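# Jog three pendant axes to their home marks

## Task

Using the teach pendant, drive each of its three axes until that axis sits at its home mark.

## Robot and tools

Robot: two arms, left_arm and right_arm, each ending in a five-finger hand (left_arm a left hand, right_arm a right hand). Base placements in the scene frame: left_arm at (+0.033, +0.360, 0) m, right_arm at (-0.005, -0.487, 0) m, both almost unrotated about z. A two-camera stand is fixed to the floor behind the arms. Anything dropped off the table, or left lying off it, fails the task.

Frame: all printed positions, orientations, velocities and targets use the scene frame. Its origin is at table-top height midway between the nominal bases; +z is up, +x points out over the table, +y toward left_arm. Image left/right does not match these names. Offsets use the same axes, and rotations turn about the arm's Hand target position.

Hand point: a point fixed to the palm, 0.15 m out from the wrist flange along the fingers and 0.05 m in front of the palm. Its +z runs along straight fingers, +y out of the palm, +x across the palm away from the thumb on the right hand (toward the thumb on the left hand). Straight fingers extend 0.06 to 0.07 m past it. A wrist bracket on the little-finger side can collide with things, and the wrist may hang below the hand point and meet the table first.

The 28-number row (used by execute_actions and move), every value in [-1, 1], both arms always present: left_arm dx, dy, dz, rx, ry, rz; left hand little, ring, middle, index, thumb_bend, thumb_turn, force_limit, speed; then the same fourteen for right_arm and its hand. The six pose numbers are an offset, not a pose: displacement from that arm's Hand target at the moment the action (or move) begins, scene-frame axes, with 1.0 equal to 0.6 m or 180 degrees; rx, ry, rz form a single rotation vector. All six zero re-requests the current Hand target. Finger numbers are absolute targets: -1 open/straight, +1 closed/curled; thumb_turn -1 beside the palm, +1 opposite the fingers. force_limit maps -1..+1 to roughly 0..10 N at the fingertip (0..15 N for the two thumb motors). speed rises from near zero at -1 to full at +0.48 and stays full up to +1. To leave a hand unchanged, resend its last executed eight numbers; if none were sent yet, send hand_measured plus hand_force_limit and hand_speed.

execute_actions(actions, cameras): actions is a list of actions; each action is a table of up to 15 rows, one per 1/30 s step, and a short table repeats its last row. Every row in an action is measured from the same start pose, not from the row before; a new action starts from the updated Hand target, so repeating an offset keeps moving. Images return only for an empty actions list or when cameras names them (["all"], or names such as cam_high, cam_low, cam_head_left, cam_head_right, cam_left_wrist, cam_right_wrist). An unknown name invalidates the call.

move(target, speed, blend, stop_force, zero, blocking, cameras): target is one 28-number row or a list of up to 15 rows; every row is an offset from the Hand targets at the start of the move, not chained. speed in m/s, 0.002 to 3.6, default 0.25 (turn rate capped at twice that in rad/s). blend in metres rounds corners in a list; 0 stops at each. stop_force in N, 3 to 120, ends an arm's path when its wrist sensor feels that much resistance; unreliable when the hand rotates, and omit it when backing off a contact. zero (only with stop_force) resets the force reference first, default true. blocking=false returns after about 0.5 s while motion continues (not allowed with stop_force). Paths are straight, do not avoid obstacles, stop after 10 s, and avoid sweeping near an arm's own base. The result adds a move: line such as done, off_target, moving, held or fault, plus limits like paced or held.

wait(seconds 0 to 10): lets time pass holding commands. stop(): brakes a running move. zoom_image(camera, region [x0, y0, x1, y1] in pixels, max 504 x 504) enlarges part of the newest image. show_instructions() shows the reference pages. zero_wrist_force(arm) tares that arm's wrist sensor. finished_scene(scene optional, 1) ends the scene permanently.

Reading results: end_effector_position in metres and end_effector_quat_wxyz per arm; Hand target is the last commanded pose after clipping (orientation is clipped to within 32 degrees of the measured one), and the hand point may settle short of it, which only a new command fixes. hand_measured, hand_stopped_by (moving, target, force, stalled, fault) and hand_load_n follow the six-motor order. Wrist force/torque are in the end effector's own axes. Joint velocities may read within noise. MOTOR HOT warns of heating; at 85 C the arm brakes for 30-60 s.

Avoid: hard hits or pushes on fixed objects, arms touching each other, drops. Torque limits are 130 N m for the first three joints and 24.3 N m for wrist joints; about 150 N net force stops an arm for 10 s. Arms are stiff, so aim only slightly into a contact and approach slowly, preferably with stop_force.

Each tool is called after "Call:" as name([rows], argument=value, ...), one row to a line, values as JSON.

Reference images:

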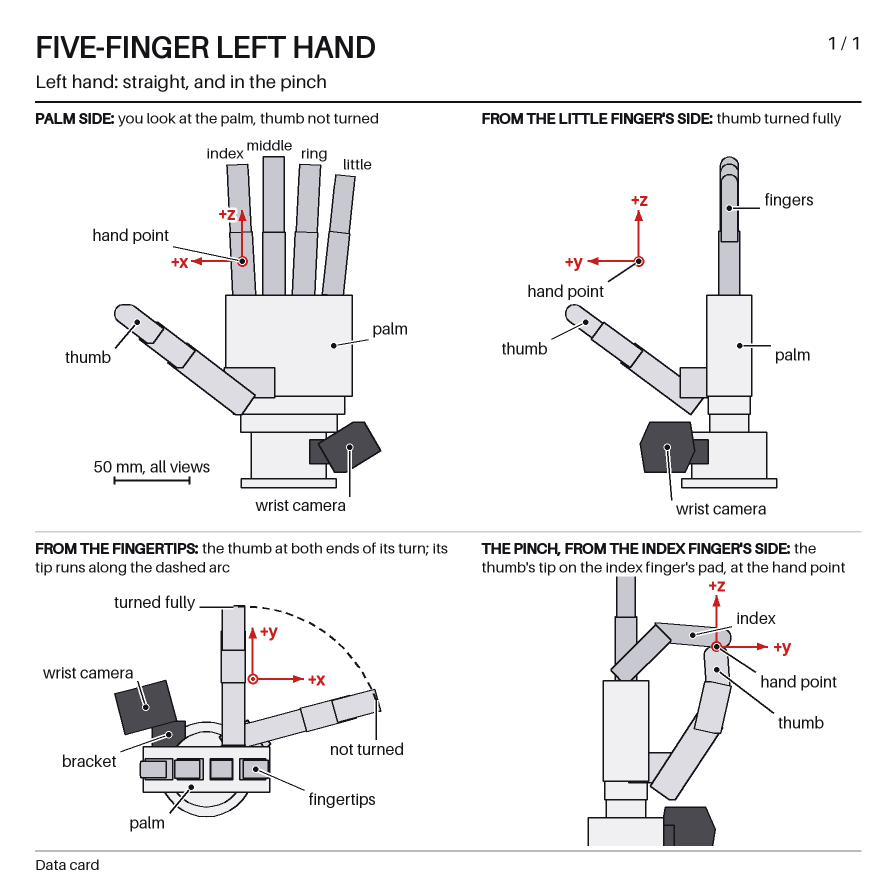

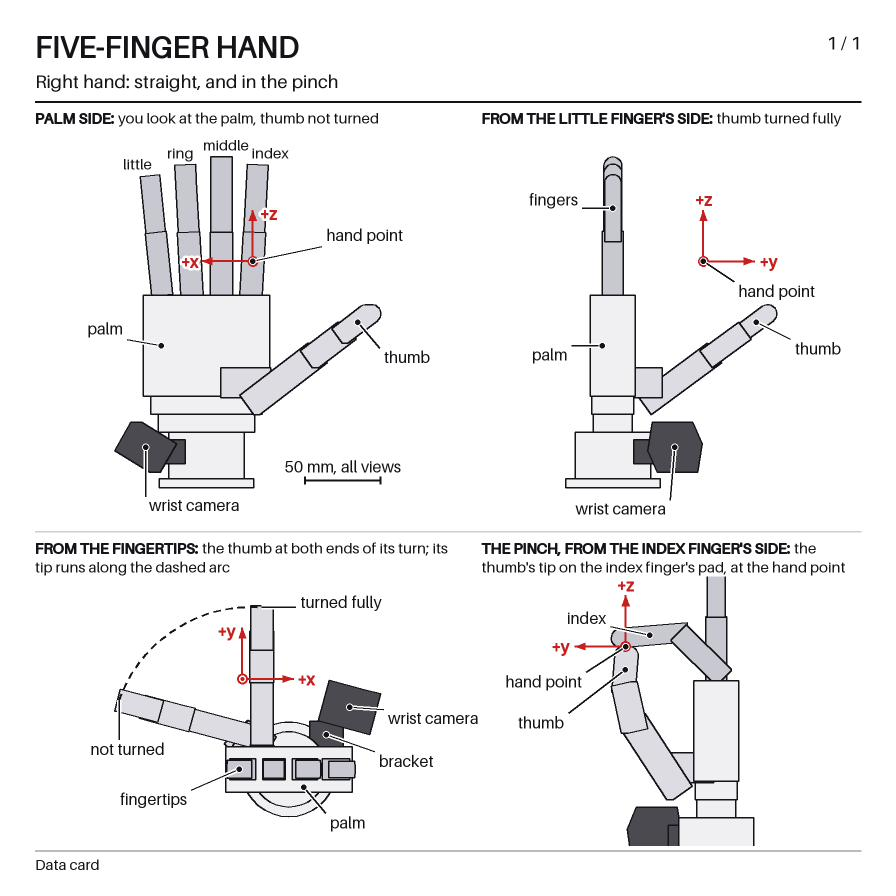

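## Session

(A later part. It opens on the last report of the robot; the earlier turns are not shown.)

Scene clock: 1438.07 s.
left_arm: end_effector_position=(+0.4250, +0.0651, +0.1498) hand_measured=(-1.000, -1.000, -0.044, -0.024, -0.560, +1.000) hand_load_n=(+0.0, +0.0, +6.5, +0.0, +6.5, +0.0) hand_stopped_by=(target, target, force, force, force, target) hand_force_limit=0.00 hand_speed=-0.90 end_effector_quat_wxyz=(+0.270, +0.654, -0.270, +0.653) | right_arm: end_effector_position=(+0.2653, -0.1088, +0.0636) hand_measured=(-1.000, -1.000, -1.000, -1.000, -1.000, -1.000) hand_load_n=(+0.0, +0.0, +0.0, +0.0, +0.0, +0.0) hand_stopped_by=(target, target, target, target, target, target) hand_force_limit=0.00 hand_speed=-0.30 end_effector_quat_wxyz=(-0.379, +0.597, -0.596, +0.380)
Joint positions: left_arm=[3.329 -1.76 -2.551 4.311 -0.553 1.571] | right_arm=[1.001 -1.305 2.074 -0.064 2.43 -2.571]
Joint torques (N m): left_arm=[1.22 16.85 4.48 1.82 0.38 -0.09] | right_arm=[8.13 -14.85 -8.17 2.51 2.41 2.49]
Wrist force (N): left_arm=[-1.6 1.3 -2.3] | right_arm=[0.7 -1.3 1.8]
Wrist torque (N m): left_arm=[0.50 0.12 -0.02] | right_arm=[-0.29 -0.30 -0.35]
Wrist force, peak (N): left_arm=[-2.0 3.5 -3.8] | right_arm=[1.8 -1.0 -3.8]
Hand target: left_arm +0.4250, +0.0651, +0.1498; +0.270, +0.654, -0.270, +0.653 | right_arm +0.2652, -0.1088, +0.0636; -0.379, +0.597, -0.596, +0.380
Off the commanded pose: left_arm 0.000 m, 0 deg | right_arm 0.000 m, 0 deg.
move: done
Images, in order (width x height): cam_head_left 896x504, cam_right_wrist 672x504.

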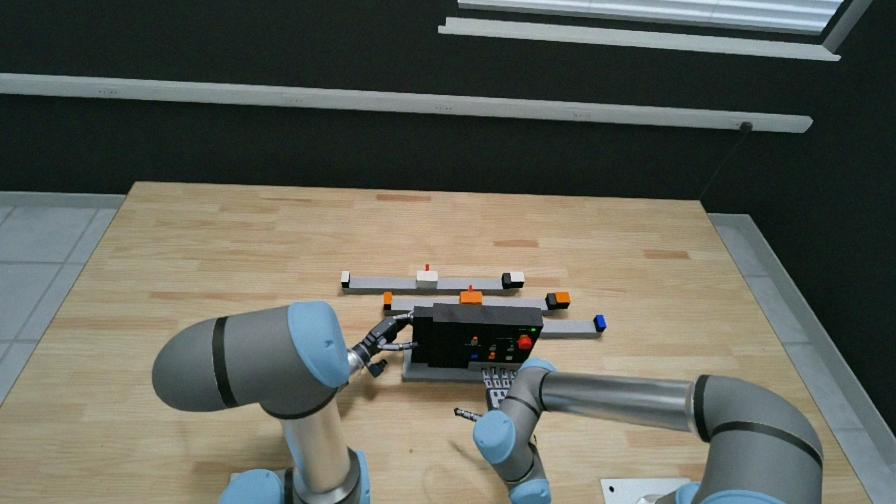

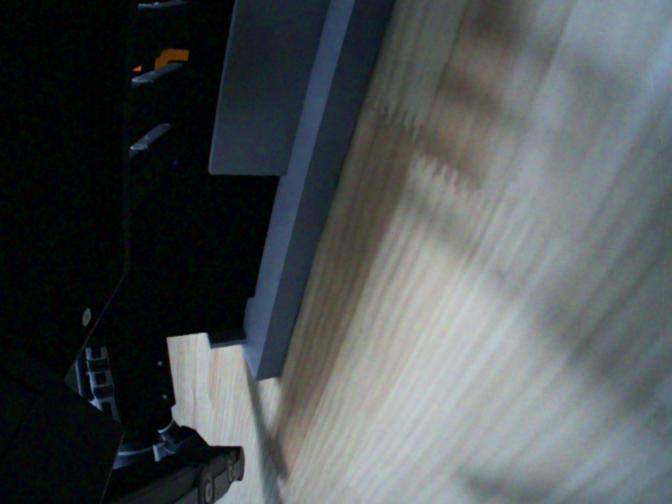

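Call:
move([
  [0, 0, 0, 0, 0, 0, -1, -1, 0.5, 0.5, 0.2, 1, 0.0, -0.9, 0, -0.067, 0.075, 0, 0, 0, -1, -1, -1, -1, -1, -1, 0, -0.3],
  [0, 0, 0, 0, 0, 0, -1, -1, 0.5, 0.5, 0.2, 1, 0.0, -0.9, 0.0272, -0.067, 0.075, 0, 0, 0, -1, -1, -1, -1, -1, -1, 0, -0.3],
], speed=0.1, blend=[0.005, 0])

Call:
move([
  [0, 0, 0, 0, 0, 0, -1, -1, 0.5, 0.5, 0.2, 1, 0.0, -0.9, 0.0167, 0, 0, 0, 0, 0, -1, -1, -1, -1, -1, -1, 0, -0.3],
  [0, 0, 0, 0, 0, 0, -1, -1, 0.5, 0.5, 0.2, 1, 0.0, -0.9, 0, 0, 0, 0, 0, 0, -1, -1, -1, -1, -1, -1, 0, -0.3],
], speed=[0.03, 0.1], blend=0, cameras=["cam_high", "cam_low", "cam_head_left", "cam_head_right"])

Call:
zoom_image(camera="cam_head_left", region=[460, 280, 480, 300])

Call:
zoom_image(camera="cam_head_right", region=[457, 280, 477, 300])

Call:
zoom_image(camera="cam_high", region=[395, 210, 425, 240])

Scene clock: 1450.53 s.
left_arm: end_effector_position=(+0.4250, +0.0651, +0.1498) hand_measured=(-1.000, -1.000, -0.044, -0.024, -0.560, +1.000) hand_load_n=(+0.0, +0.0, +7.0, +0.0, +6.0, +0.0) hand_stopped_by=(target, target, force, force, force, target) hand_force_limit=0.00 hand_speed=-0.90 end_effector_quat_wxyz=(+0.270, +0.654, -0.270, +0.653) | right_arm: end_effector_position=(+0.2815, -0.1490, +0.1085) hand_measured=(-1.000, -1.000, -1.000, -1.000, -1.000, -1.000) hand_load_n=(+0.0, +0.0, +0.0, +0.0, +0.0, -0.5) hand_stopped_by=(target, target, target, target, target, target) hand_force_limit=0.00 hand_speed=-0.30 end_effector_quat_wxyz=(-0.379, +0.597, -0.596, +0.380)
Joint positions: left_arm=[3.329 -1.76 -2.551 4.311 -0.553 1.571] | right_arm=[0.882 -1.487 2.133 -0.019 2.336 -2.678]
Joint torques (N m): left_arm=[0.85 17.58 3.23 1.8 0.26 -0.41] | right_arm=[-8.55 -27.95 -22.68 -1.55 -1.15 -2.35]
Wrist force (N): left_arm=[-1.4 1.1 -2.2] | right_arm=[0.5 -1.5 1.8]
Wrist torque (N m): left_arm=[0.50 0.14 -0.03] | right_arm=[-0.31 -0.26 -0.25]
Wrist force, peak (N): left_arm=[-1.8 1.3 -2.4] | right_arm=[0.6 -1.5 2.2]
Hand target: left_arm +0.4250, +0.0651, +0.1498; +0.270, +0.654, -0.270, +0.653 | right_arm +0.2816, -0.1490, +0.1086; -0.379, +0.597, -0.596, +0.380
Off the commanded pose: left_arm 0.000 m, 0 deg | right_arm 0.000 m, 0 deg.
move: done

Scene clock: 1451.80 s.
left_arm: end_effector_position=(+0.4250, +0.0651, +0.1498) hand_measured=(-1.000, -1.000, -0.044, -0.024, -0.560, +1.000) hand_load_n=(+0.0, +0.0, +7.0, +0.0, +6.5, +0.0) hand_stopped_by=(target, target, force, force, force, target) hand_force_limit=0.00 hand_speed=-0.90 end_effector_quat_wxyz=(+0.270, +0.654, -0.270, +0.653) | right_arm: end_effector_position=(+0.2817, -0.1490, +0.1086) hand_measured=(-1.000, -1.000, -1.000, -1.000, -1.000, -1.000) hand_load_n=(+0.0, +0.0, +0.0, +0.0, +0.0, +0.0) hand_stopped_by=(target, target, target, target, target, target) hand_force_limit=0.00 hand_speed=-0.30 end_effector_quat_wxyz=(-0.379, +0.597, -0.596, +0.380)
Joint positions: left_arm=[3.329 -1.76 -2.551 4.311 -0.553 1.571] | right_arm=[0.881 -1.487 2.133 -0.02 2.336 -2.679]
Joint torques (N m): left_arm=[1.74 16.47 4.43 2.25 0.22 -0.22] | right_arm=[7.88 -28.09 -6.43 2.53 2.56 2.42]
Wrist force (N): left_arm=[-1.6 1.3 -2.4] | right_arm=[0.5 -1.4 2.0]
Wrist torque (N m): left_arm=[0.51 0.13 -0.02] | right_arm=[-0.31 -0.28 -0.34]
Wrist force, peak (N): left_arm=[-2.0 3.4 -4.0] | right_arm=[1.9 1.0 -13.3]
Hand target: left_arm +0.4250, +0.0651, +0.1498; +0.270, +0.654, -0.270, +0.653 | right_arm +0.2816, -0.1490, +0.1086; -0.379, +0.597, -0.596, +0.380
Off the commanded pose: left_arm 0.000 m, 0 deg | right_arm 0.000 m, 0 deg.
move: done
Images, in order (width x height): cam_head_left 896x504, cam_head_right 896x504, cam_high 896x504, cam_low 896x504.

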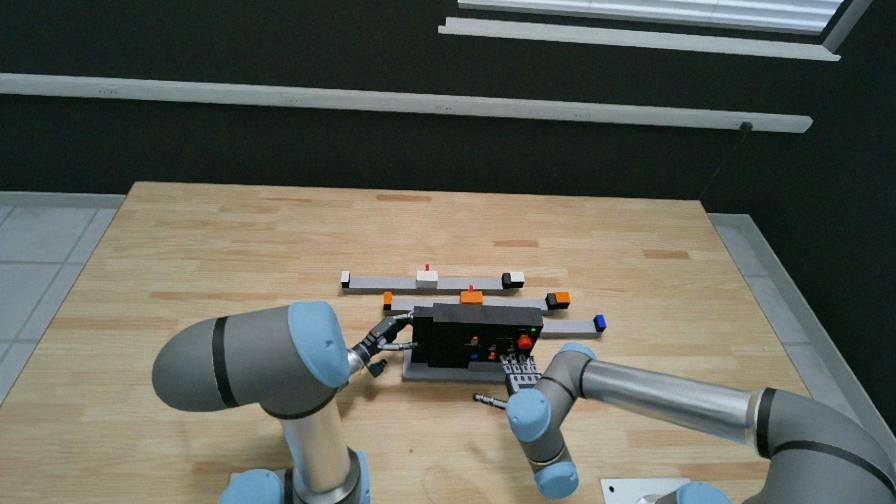

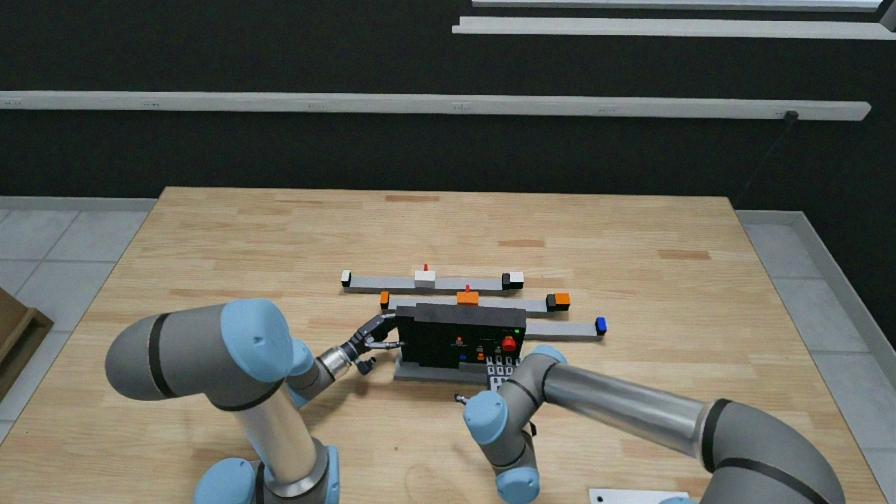

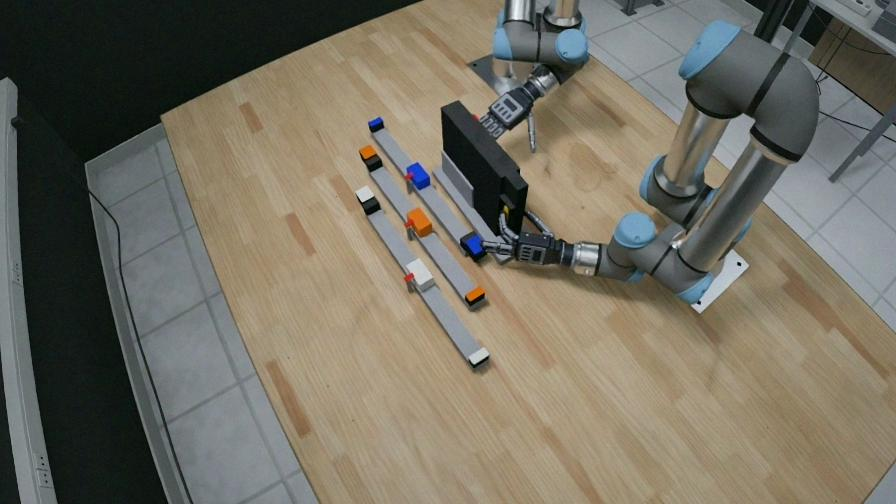

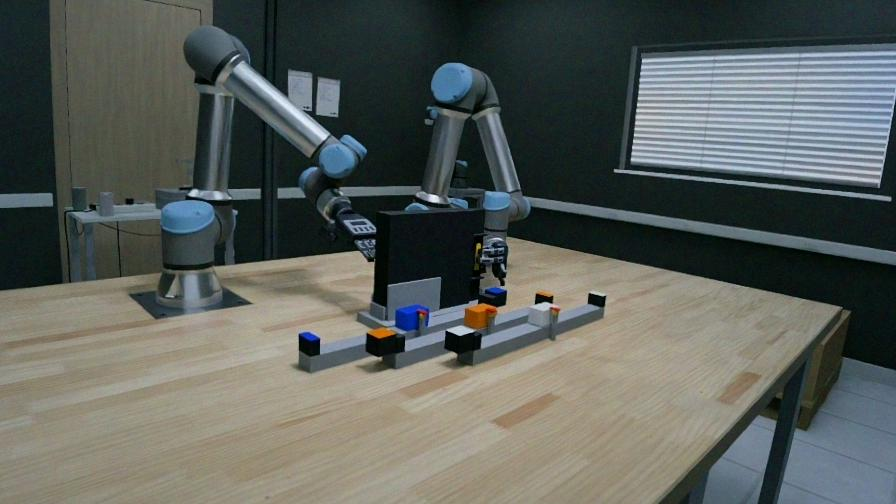

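Scaled by 25.200 from the camera's 896x504 image, which has a finer 1280x720 frame.

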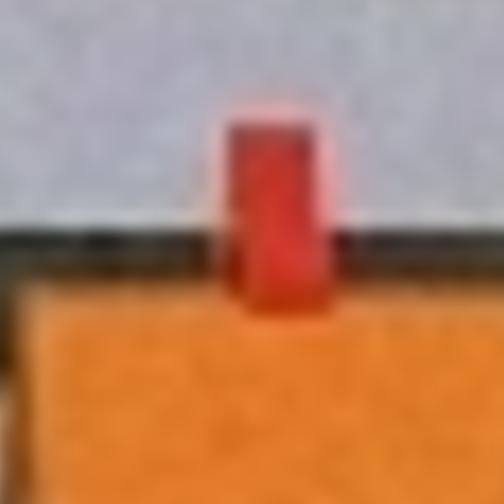

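Scaled by 25.200 from the camera's 896x504 image, which has a finer 1280x720 frame.

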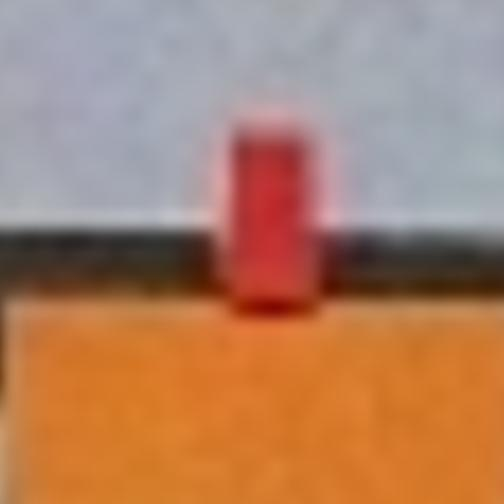

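Scaled by 16.800 from the camera's 896x504 image, which has a finer 1280x720 frame.

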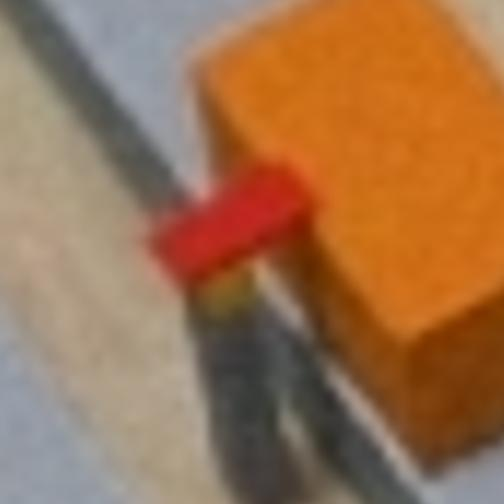

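Call:
move([
  [0, 0, 0, 0, 0, 0, -1, -1, 0.5, 0.5, 0.2, 1, 0.0, -0.9, -0.025, 0, 0, 0, 0, 0, -1, -1, -1, -1, -1, -1, 0, -0.3],
  [0, 0, 0, 0, 0, 0, -1, -1, 0.5, 0.5, 0.2, 1, 0.0, -0.9, -0.025, -0.0117, -0.0785, 0, 0, 0, -1, -1, -1, -1, -1, -1, 0, -0.3],
  [0, 0, 0, 0, 0, 0, -1, -1, 0.5, 0.5, 0.2, 1, 0.0, -0.9, -0.008, -0.0117, -0.0785, 0, 0, 0, -1, -1, -1, -1, -1, -1, 0, -0.3],
], speed=0.1, blend=[0.005, 0.005, 0], cameras=["cam_head_left", "cam_right_wrist"])

Call:
zoom_image(camera="cam_right_wrist", region=[90, 0, 330, 230])

Call:
zoom_image(camera="cam_head_left", region=[440, 300, 560, 390])

Scene clock: 1460.67 s.
left_arm: end_effector_position=(+0.4250, +0.0651, +0.1498) hand_measured=(-1.000, -1.000, -0.044, -0.024, -0.560, +1.000) hand_load_n=(+0.0, +0.0, +6.5, +0.0, +6.5, -0.5) hand_stopped_by=(target, target, force, force, force, target) hand_force_limit=0.00 hand_speed=-0.90 end_effector_quat_wxyz=(+0.270, +0.654, -0.270, +0.653) | right_arm: end_effector_position=(+0.2767, -0.1560, +0.0615) hand_measured=(-1.000, -1.000, -1.000, -1.000, -1.000, -1.000) hand_load_n=(+0.0, +0.0, +0.0, +0.0, +0.0, +0.0) hand_stopped_by=(target, target, target, target, target, target) hand_force_limit=0.00 hand_speed=-0.30 end_effector_quat_wxyz=(-0.379, +0.597, -0.596, +0.380)
Joint positions: left_arm=[3.329 -1.76 -2.551 4.311 -0.553 1.571] | right_arm=[0.879 -1.418 2.212 -0.169 2.334 -2.681]
Joint torques (N m): left_arm=[0.73 18.63 4.45 1.83 0.58 -0.4] | right_arm=[-9.9 -9.52 -4.14 -1.44 -0.89 -2.35]
Wrist force (N): left_arm=[-1.7 1.3 -2.1] | right_arm=[0.4 -1.4 2.1]
Wrist torque (N m): left_arm=[0.49 0.15 -0.02] | right_arm=[-0.32 -0.26 -0.26]
Wrist force, peak (N): left_arm=[-1.7 1.4 -2.6] | right_arm=[0.5 -1.8 2.2]
Hand target: left_arm +0.4250, +0.0651, +0.1498; +0.270, +0.654, -0.270, +0.653 | right_arm +0.2768, -0.1560, +0.0615; -0.379, +0.597, -0.596, +0.380
Off the commanded pose: left_arm 0.000 m, 0 deg | right_arm 0.000 m, 0 deg.
move: done
Images, in order (width x height): cam_head_left 896x504, cam_right_wrist 672x504.

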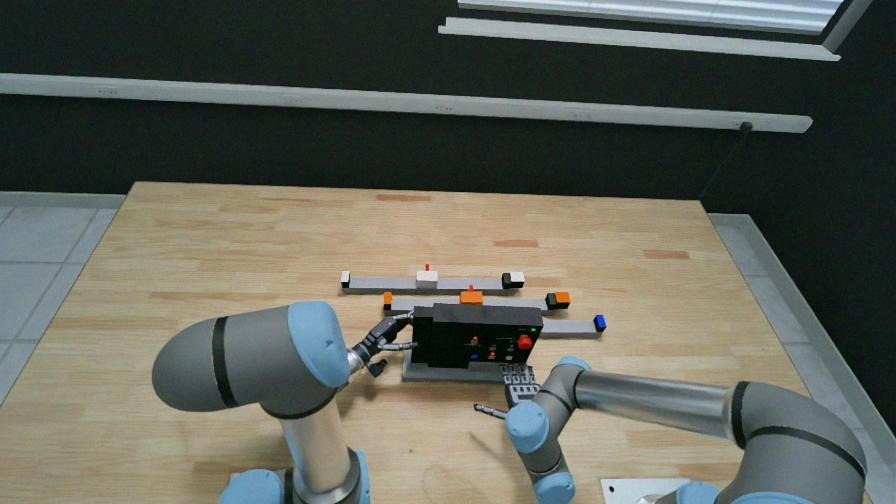

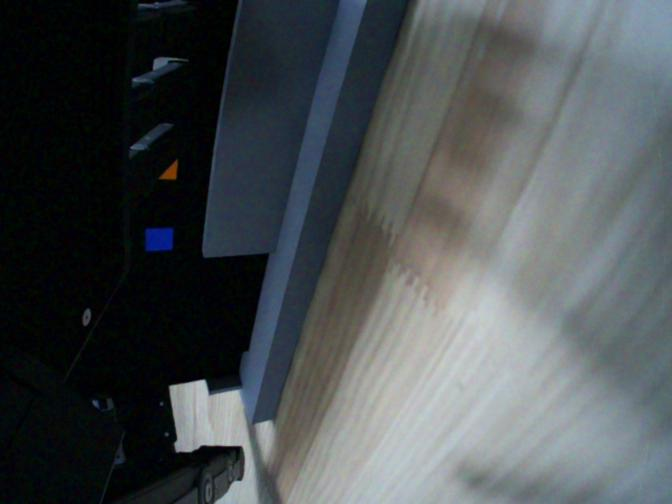

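Scaled by 2.100 from the camera's 672x504 image, which has a finer 960x720 frame.

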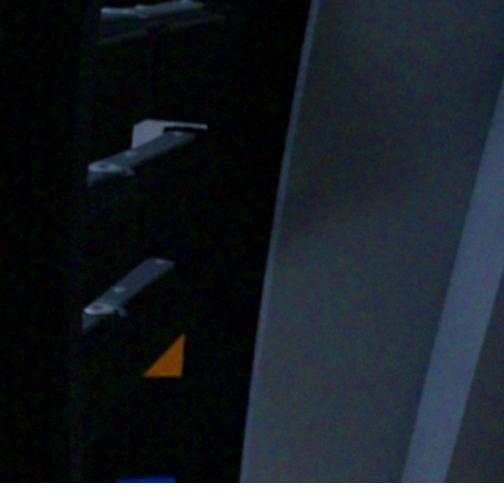

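Scaled by 4.200 from the camera's 896x504 image, which has a finer 1280x720 frame.

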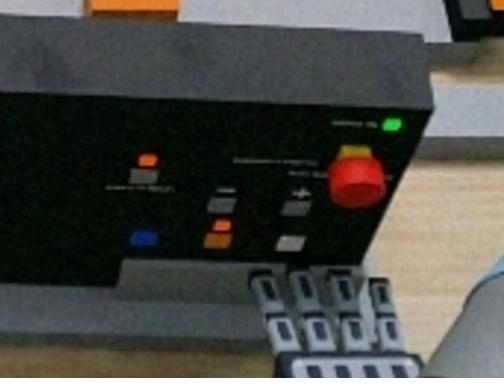

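Call:
move(target=[0, 0, 0, 0, 0, 0, -1, -1, 0.5, 0.5, 0.2, 1, 0.0, -0.9, 0.035, 0.004, 0.002, 0, 0, 0, -1, -1, -1, -1, -1, -1, 0, -0.3], speed=0.012, stop_force=6)

Call:
move(target=[0, 0, 0, 0, 0, 0, -1, -1, 0.5, 0.5, 0.2, 1, 0.0, -0.9, -0.045, 0, 0, 0, 0, 0, -1, -1, -1, -1, -1, -1, 0, -0.3], speed=0.1, cameras=["cam_head_left"])

Call:
zoom_image(camera="cam_head_left", region=[440, 300, 560, 390])

Scene clock: 1470.70 s.
left_arm: end_effector_position=(+0.4250, +0.0651, +0.1498) hand_measured=(-1.000, -1.000, -0.044, -0.024, -0.560, +1.000) hand_load_n=(+0.0, +0.0, +6.0, +0.0, +8.5, -0.5) hand_stopped_by=(target, target, force, force, force, target) hand_force_limit=0.00 hand_speed=-0.90 end_effector_quat_wxyz=(+0.270, +0.654, -0.270, +0.653) | right_arm: end_effector_position=(+0.2904, -0.1545, +0.0622) hand_measured=(-1.000, -1.000, -1.000, -1.000, -1.000, -1.000) hand_load_n=(+0.0, +0.0, -2.0, +0.0, +0.0, +0.0) hand_stopped_by=(target, target, target, target, target, target) hand_force_limit=0.00 hand_speed=-0.30 end_effector_quat_wxyz=(-0.379, +0.597, -0.596, +0.380)
Joint positions: left_arm=[3.329 -1.76 -2.551 4.311 -0.553 1.571] | right_arm=[0.846 -1.412 2.198 -0.179 2.307 -2.707]
Joint torques (N m): left_arm=[0.07 17.44 5.96 1.96 0.24 -0.51] | right_arm=[7.83 -29.69 -6.25 1.68 2.36 2.6]
Wrist force (N): left_arm=[-1.4 2.1 -4.9] | right_arm=[1.7 0.0 -1.3]
Wrist torque (N m): left_arm=[0.48 0.10 -0.04] | right_arm=[-0.13 -0.10 -0.23]
Wrist force, peak (N): left_arm=[-2.1 2.2 -5.2] | right_arm=[4.1 0.7 -9.1]
Hand target: left_arm +0.4250, +0.0651, +0.1498; +0.270, +0.654, -0.270, +0.653 | right_arm +0.2904, -0.1545, +0.0622; -0.379, +0.597, -0.596, +0.380 (not the last commanded pose)
Off the commanded pose: left_arm 0.000 m, 0 deg | right_arm 0.007 m, 0 deg.
move: contact (right_arm)

Scene clock: 1471.67 s.
left_arm: end_effector_position=(+0.4250, +0.0651, +0.1498) hand_measured=(-1.000, -1.000, -0.044, -0.024, -0.560, +1.000) hand_load_n=(+0.0, +0.0, +6.5, +0.0, +6.5, -0.5) hand_stopped_by=(target, target, force, force, force, target) hand_force_limit=0.00 hand_speed=-0.90 end_effector_quat_wxyz=(+0.270, +0.654, -0.270, +0.653) | right_arm: end_effector_position=(+0.2635, -0.1545, +0.0623) hand_measured=(-1.000, -1.000, -1.000, -1.000, -1.000, -1.000) hand_load_n=(+0.0, +0.0, +0.0, -0.5, +0.0, +0.0) hand_stopped_by=(target, target, target, target, target, target) hand_force_limit=0.00 hand_speed=-0.30 end_effector_quat_wxyz=(-0.379, +0.597, -0.596, +0.380)
Joint positions: left_arm=[3.329 -1.76 -2.551 4.311 -0.553 1.571] | right_arm=[0.919 -1.416 2.212 -0.147 2.366 -2.648]
Joint torques (N m): left_arm=[0.14 18.92 3.97 2.15 0.15 -0.3] | right_arm=[9.53 -10.08 -5.41 2.31 2.39 2.22]
Wrist force (N): left_arm=[-1.4 1.5 -2.1] | right_arm=[0.4 -1.4 2.0]
Wrist torque (N m): left_arm=[0.51 0.13 -0.03] | right_arm=[-0.28 -0.26 -0.35]
Wrist force, peak (N): left_arm=[-2.1 2.4 -4.8] | right_arm=[0.5 -1.7 2.3]
Hand target: left_arm +0.4250, +0.0651, +0.1498; +0.270, +0.654, -0.270, +0.653 | right_arm +0.2634, -0.1545, +0.0622; -0.379, +0.597, -0.596, +0.380
Off the commanded pose: left_arm 0.000 m, 0 deg | right_arm 0.000 m, 0 deg.
move: done
Images, in order (width x height): cam_head_left 896x504.

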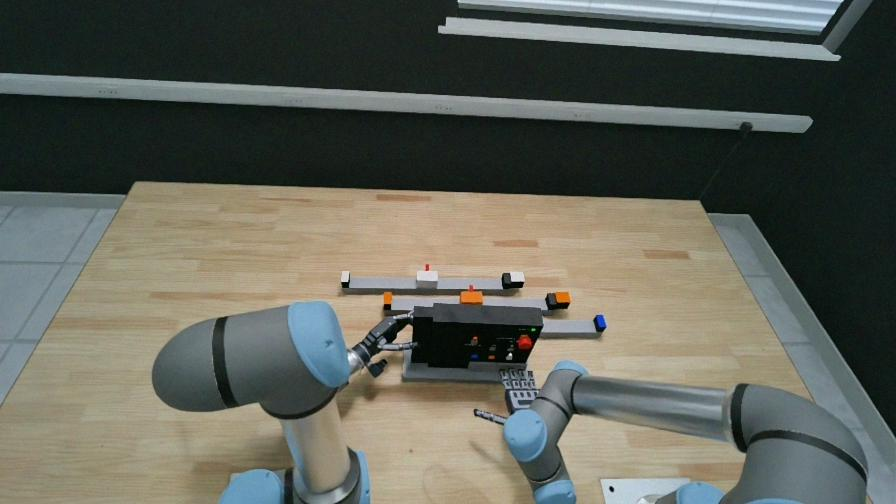

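Scaled by 4.200 from the camera's 896x504 image, which has a finer 1280x720 frame.

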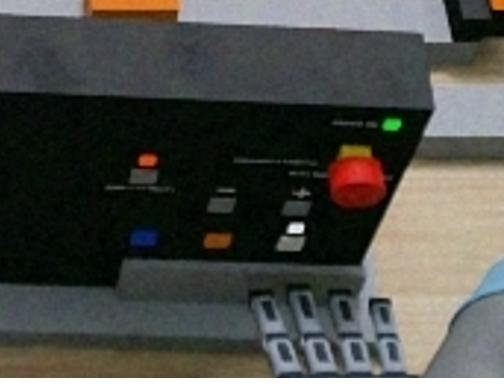

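White is selected again. I'll make a fine tap on '+'.

Call:
move([
  [0, 0, 0, 0, 0, 0, -1, -1, 0.5, 0.5, 0.2, 1, 0.0, -0.9, 0, 0.0092, 0.0772, 0, 0, 0, -1, -1, -1, -1, -1, -1, 0, -0.3],
  [0, 0, 0, 0, 0, 0, -1, -1, 0.5, 0.5, 0.2, 1, 0.0, -0.9, 0.0302, 0.0092, 0.0772, 0, 0, 0, -1, -1, -1, -1, -1, -1, 0, -0.3],
], speed=0.1, blend=[0.005, 0])

Call:
move([
  [0, 0, 0, 0, 0, 0, -1, -1, 0.5, 0.5, 0.2, 1, 0.0, -0.9, 0.0167, 0, 0, 0, 0, 0, -1, -1, -1, -1, -1, -1, 0, -0.3],
  [0, 0, 0, 0, 0, 0, -1, -1, 0.5, 0.5, 0.2, 1, 0.0, -0.9, 0, 0, 0, 0, 0, 0, -1, -1, -1, -1, -1, -1, 0, -0.3],
], speed=[0.03, 0.1], blend=0, cameras=["cam_high", "cam_low", "cam_head_left", "cam_head_right"])

Call:
zoom_image(camera="cam_head_left", region=[417, 260, 437, 280])

Call:
zoom_image(camera="cam_head_right", region=[415, 260, 435, 280])

Call:
zoom_image(camera="cam_high", region=[390, 160, 450, 300])

Call:
zoom_image(camera="cam_low", region=[390, 280, 590, 380])

Scene clock: 1484.70 s.
left_arm: end_effector_position=(+0.4250, +0.0651, +0.1498) hand_measured=(-1.000, -1.000, -0.044, -0.024, -0.560, +1.000) hand_load_n=(+0.0, +0.0, +6.5, +0.0, +6.5, +0.0) hand_stopped_by=(target, target, force, force, force, target) hand_force_limit=0.00 hand_speed=-0.90 end_effector_quat_wxyz=(+0.270, +0.654, -0.270, +0.653) | right_arm: end_effector_position=(+0.2814, -0.1490, +0.1085) hand_measured=(-1.000, -1.000, -1.000, -1.000, -1.000, -1.000) hand_load_n=(+0.0, +0.0, +0.5, +0.0, +0.0, +0.0) hand_stopped_by=(target, target, target, target, target, target) hand_force_limit=0.00 hand_speed=-0.30 end_effector_quat_wxyz=(-0.379, +0.597, -0.596, +0.380)
Joint positions: left_arm=[3.329 -1.76 -2.551 4.311 -0.553 1.571] | right_arm=[0.882 -1.486 2.133 -0.019 2.337 -2.678]
Joint torques (N m): left_arm=[1.02 18.54 4.21 1.81 0.23 -0.41] | right_arm=[-7.81 -28.32 -22.66 -1.48 -1.22 -2.22]
Wrist force (N): left_arm=[-1.8 1.6 -2.3] | right_arm=[0.5 -1.3 2.0]
Wrist torque (N m): left_arm=[0.51 0.13 -0.03] | right_arm=[-0.31 -0.27 -0.24]
Wrist force, peak (N): left_arm=[-1.8 1.7 -2.4] | right_arm=[0.3 -1.6 2.2]
Hand target: left_arm +0.4250, +0.0651, +0.1498; +0.270, +0.654, -0.270, +0.653 | right_arm +0.2815, -0.1490, +0.1086; -0.379, +0.597, -0.596, +0.380
Off the commanded pose: left_arm 0.000 m, 0 deg | right_arm 0.000 m, 0 deg.
move: done

Scene clock: 1485.97 s.
left_arm: end_effector_position=(+0.4250, +0.0651, +0.1498) hand_measured=(-1.000, -1.000, -0.044, -0.024, -0.560, +1.000) hand_load_n=(+0.0, +0.0, +7.0, +0.0, +6.5, +0.0) hand_stopped_by=(target, target, force, force, force, target) hand_force_limit=0.00 hand_speed=-0.90 end_effector_quat_wxyz=(+0.270, +0.654, -0.270, +0.653) | right_arm: end_effector_position=(+0.2816, -0.1490, +0.1085) hand_measured=(-1.000, -1.000, -1.000, -1.000, -1.000, -1.000) hand_load_n=(+0.0, +0.0, +0.0, +0.0, +0.0, -0.5) hand_stopped_by=(target, target, target, target, target, target) hand_force_limit=0.00 hand_speed=-0.30 end_effector_quat_wxyz=(-0.379, +0.597, -0.596, +0.380)
Joint positions: left_arm=[3.329 -1.76 -2.551 4.311 -0.553 1.571] | right_arm=[0.882 -1.486 2.133 -0.019 2.336 -2.679]
Joint torques (N m): left_arm=[-0.52 18.53 3.19 1.94 0.36 -0.15] | right_arm=[8.52 -28.56 -6.25 2.32 2.11 2.59]
Wrist force (N): left_arm=[-1.6 1.2 -2.2] | right_arm=[0.4 -1.4 1.8]
Wrist torque (N m): left_arm=[0.49 0.15 -0.04] | right_arm=[-0.31 -0.25 -0.35]
Wrist force, peak (N): left_arm=[-2.1 3.5 -3.9] | right_arm=[2.1 -0.1 -12.7]
Hand target: left_arm +0.4250, +0.0651, +0.1498; +0.270, +0.654, -0.270, +0.653 | right_arm +0.2815, -0.1490, +0.1086; -0.379, +0.597, -0.596, +0.380
Off the commanded pose: left_arm 0.000 m, 0 deg | right_arm 0.000 m, 0 deg.
move: done
Images, in order (width x height): cam_head_left 896x504, cam_head_right 896x504, cam_high 896x504, cam_low 896x504.

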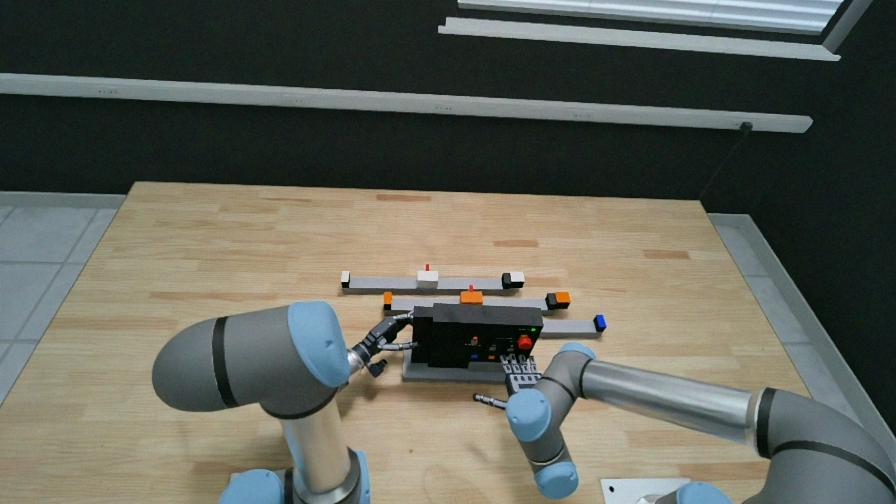

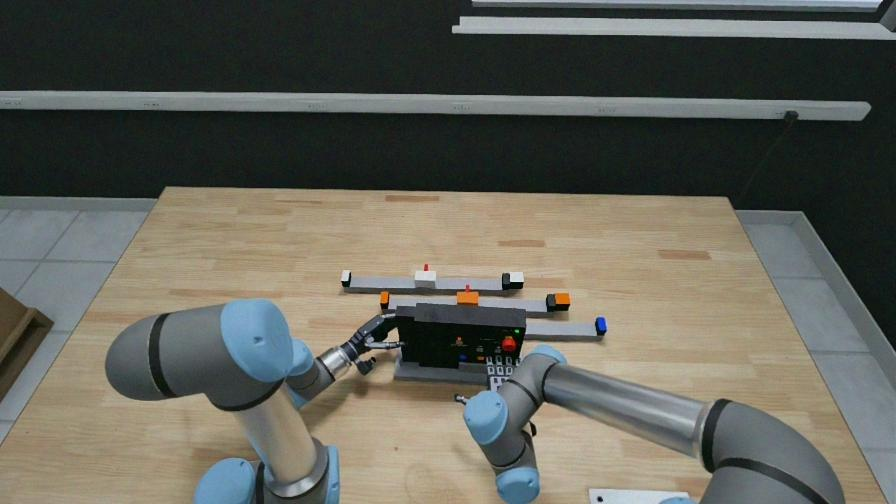

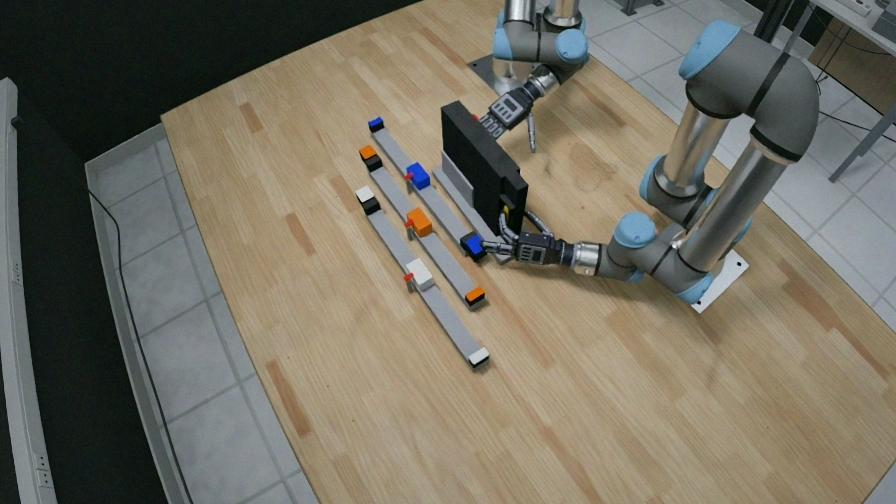

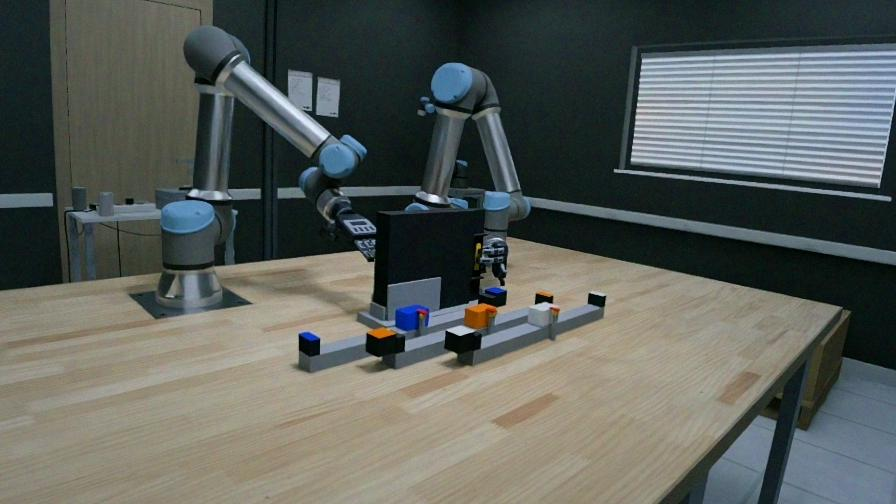

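Scaled by 25.200 from the camera's 896x504 image, which has a finer 1280x720 frame.

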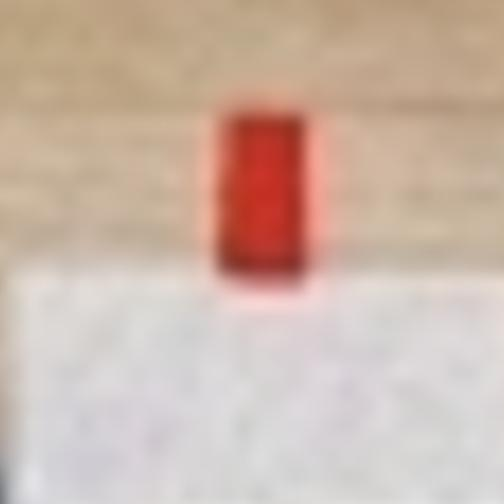

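Scaled by 25.200 from the camera's 896x504 image, which has a finer 1280x720 frame.

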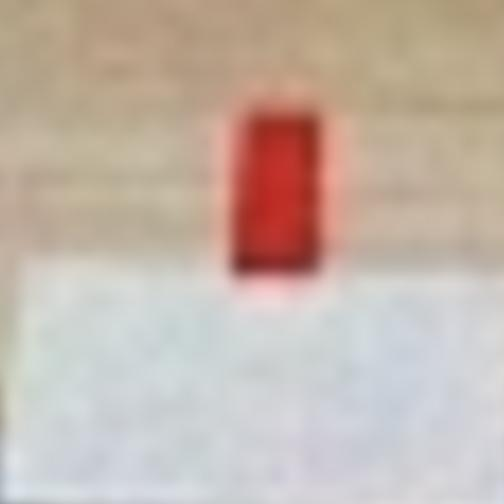

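Scaled by 3.600 from the camera's 896x504 image, which has a finer 1280x720 frame.

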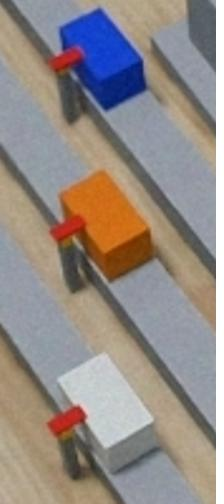

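Scaled by 2.520 from the camera's 896x504 image, which has a finer 1280x720 frame.

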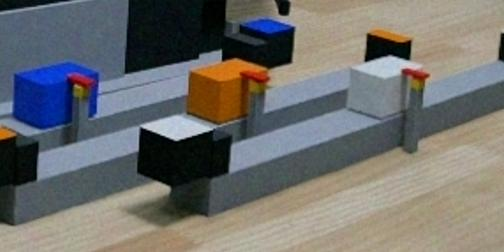

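Call:
move(target=[0, 0, 0, 0, 0, 0, -1, -1, 0.5, 0.5, 0.2, 1, 0.0, -0.9, -0.15, 0, 0.03, 0, 0, 0, -1, -1, -1, -1, -1, -1, 0, -0.3], speed=0.15)

Call:
move(target=[0, 0, 0, 0, 0, 0, -1, -1, -1, -1, -1, 1, 0.0, -0.8, 0, 0, 0, 0, 0, 0, -1, -1, -1, -1, -1, -1, 0, -0.3], speed=0.1, cameras=["cam_high", "cam_head_left", "cam_low"])

Scene clock: 1495.27 s.
left_arm: end_effector_position=(+0.4250, +0.0651, +0.1498) hand_measured=(-1.000, -1.000, -0.044, -0.024, -0.560, +1.000) hand_load_n=(+0.0, +0.0, +7.0, +0.0, +6.5, -0.5) hand_stopped_by=(target, target, force, force, force, target) hand_force_limit=0.00 hand_speed=-0.90 end_effector_quat_wxyz=(+0.270, +0.654, -0.270, +0.653) | right_arm: end_effector_position=(+0.1916, -0.1490, +0.1265) hand_measured=(-1.000, -1.000, -1.000, -1.000, -1.000, -1.000) hand_load_n=(+0.0, +0.0, +0.0, +0.0, +0.0, +0.0) hand_stopped_by=(target, target, target, target, target, target) hand_force_limit=0.00 hand_speed=-0.30 end_effector_quat_wxyz=(-0.379, +0.597, -0.596, +0.380)
Joint positions: left_arm=[3.329 -1.76 -2.551 4.311 -0.553 1.571] | right_arm=[1.15 -1.486 2.121 0.205 2.537 -2.402]
Joint torques (N m): left_arm=[0.14 19.77 4.04 2.05 0.2 -0.31] | right_arm=[8.19 -7.81 -22.4 3.13 2.84 2.66]
Wrist force (N): left_arm=[-1.9 1.4 -2.2] | right_arm=[0.6 -1.2 1.8]
Wrist torque (N m): left_arm=[0.51 0.17 -0.04] | right_arm=[-0.29 -0.28 -0.35]
Wrist force, peak (N): left_arm=[-1.8 1.4 -2.5] | right_arm=[0.5 -1.5 2.6]
Hand target: left_arm +0.4250, +0.0651, +0.1498; +0.270, +0.654, -0.270, +0.653 | right_arm +0.1915, -0.1490, +0.1266; -0.379, +0.597, -0.596, +0.380
Off the commanded pose: left_arm 0.000 m, 0 deg | right_arm 0.000 m, 0 deg.
move: done

Scene clock: 1497.30 s.
left_arm: end_effector_position=(+0.4250, +0.0651, +0.1498) hand_measured=(-1.000, -1.000, -1.000, -1.000, -1.000, +1.000) hand_load_n=(+0.0, +0.5, +0.0, +0.0, +0.0, -0.5) hand_stopped_by=(target, target, target, target, target, target) hand_force_limit=0.00 hand_speed=-0.80 end_effector_quat_wxyz=(+0.270, +0.654, -0.270, +0.653) | right_arm: end_effector_position=(+0.1915, -0.1490, +0.1266) hand_measured=(-1.000, -1.000, -1.000, -1.000, -1.000, -1.000) hand_load_n=(+0.0, +0.0, +0.0, +0.0, +0.0, +0.0) hand_stopped_by=(target, target, target, target, target, target) hand_force_limit=0.00 hand_speed=-0.30 end_effector_quat_wxyz=(-0.379, +0.597, -0.596, +0.380)
Joint positions: left_arm=[3.329 -1.76 -2.551 4.311 -0.553 1.571] | right_arm=[1.15 -1.486 2.12 0.206 2.537 -2.401]
Joint torques (N m): left_arm=[-0.4 18.92 3.49 1.81 0.32 -0.33] | right_arm=[8.81 -9.06 -21.99 3.04 2.84 2.49]
Wrist force (N): left_arm=[-1.2 1.1 -1.9] | right_arm=[0.7 -1.3 1.8]
Wrist torque (N m): left_arm=[0.44 0.11 -0.08] | right_arm=[-0.29 -0.30 -0.35]
Wrist force, peak (N): left_arm=[-1.8 0.3 -2.9] | right_arm=[0.8 -1.4 2.1]
Hand target: left_arm +0.4250, +0.0651, +0.1498; +0.270, +0.654, -0.270, +0.653 | right_arm +0.1915, -0.1490, +0.1266; -0.379, +0.597, -0.596, +0.380
Off the commanded pose: left_arm 0.000 m, 0 deg | right_arm 0.000 m, 0 deg.
move: done
Images, in order (width x height): cam_head_left 896x504, cam_high 896x504, cam_low 896x504.

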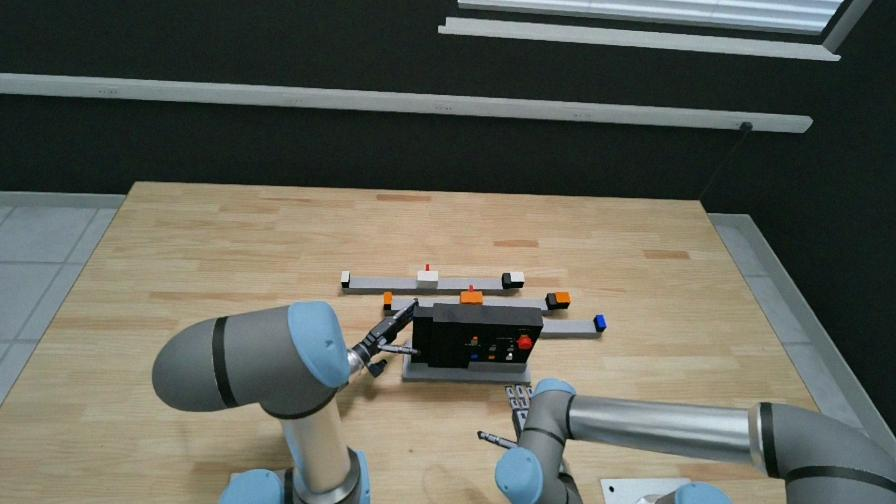

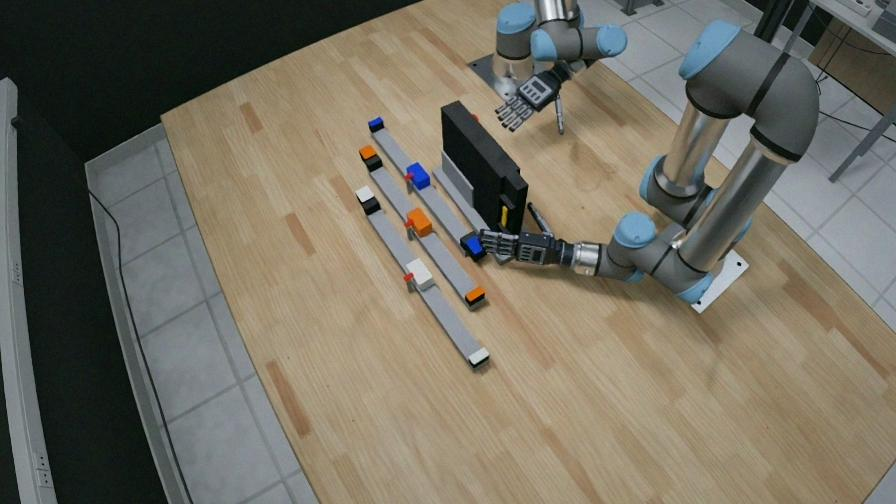

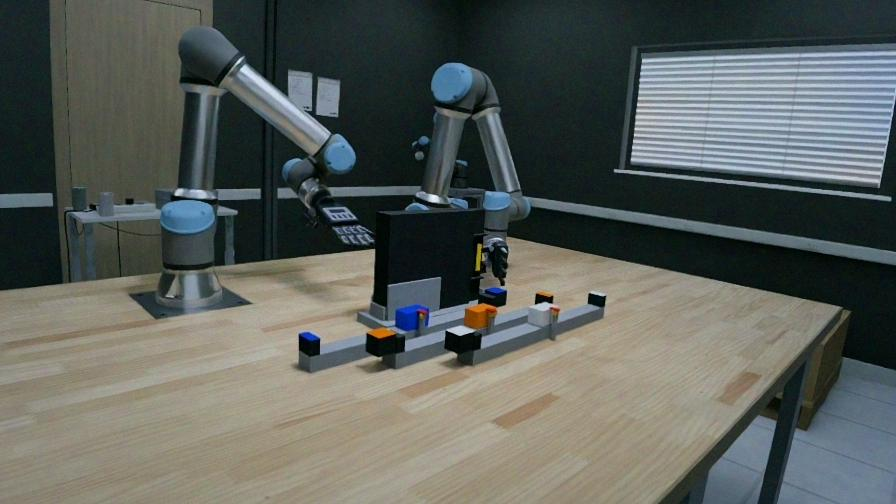

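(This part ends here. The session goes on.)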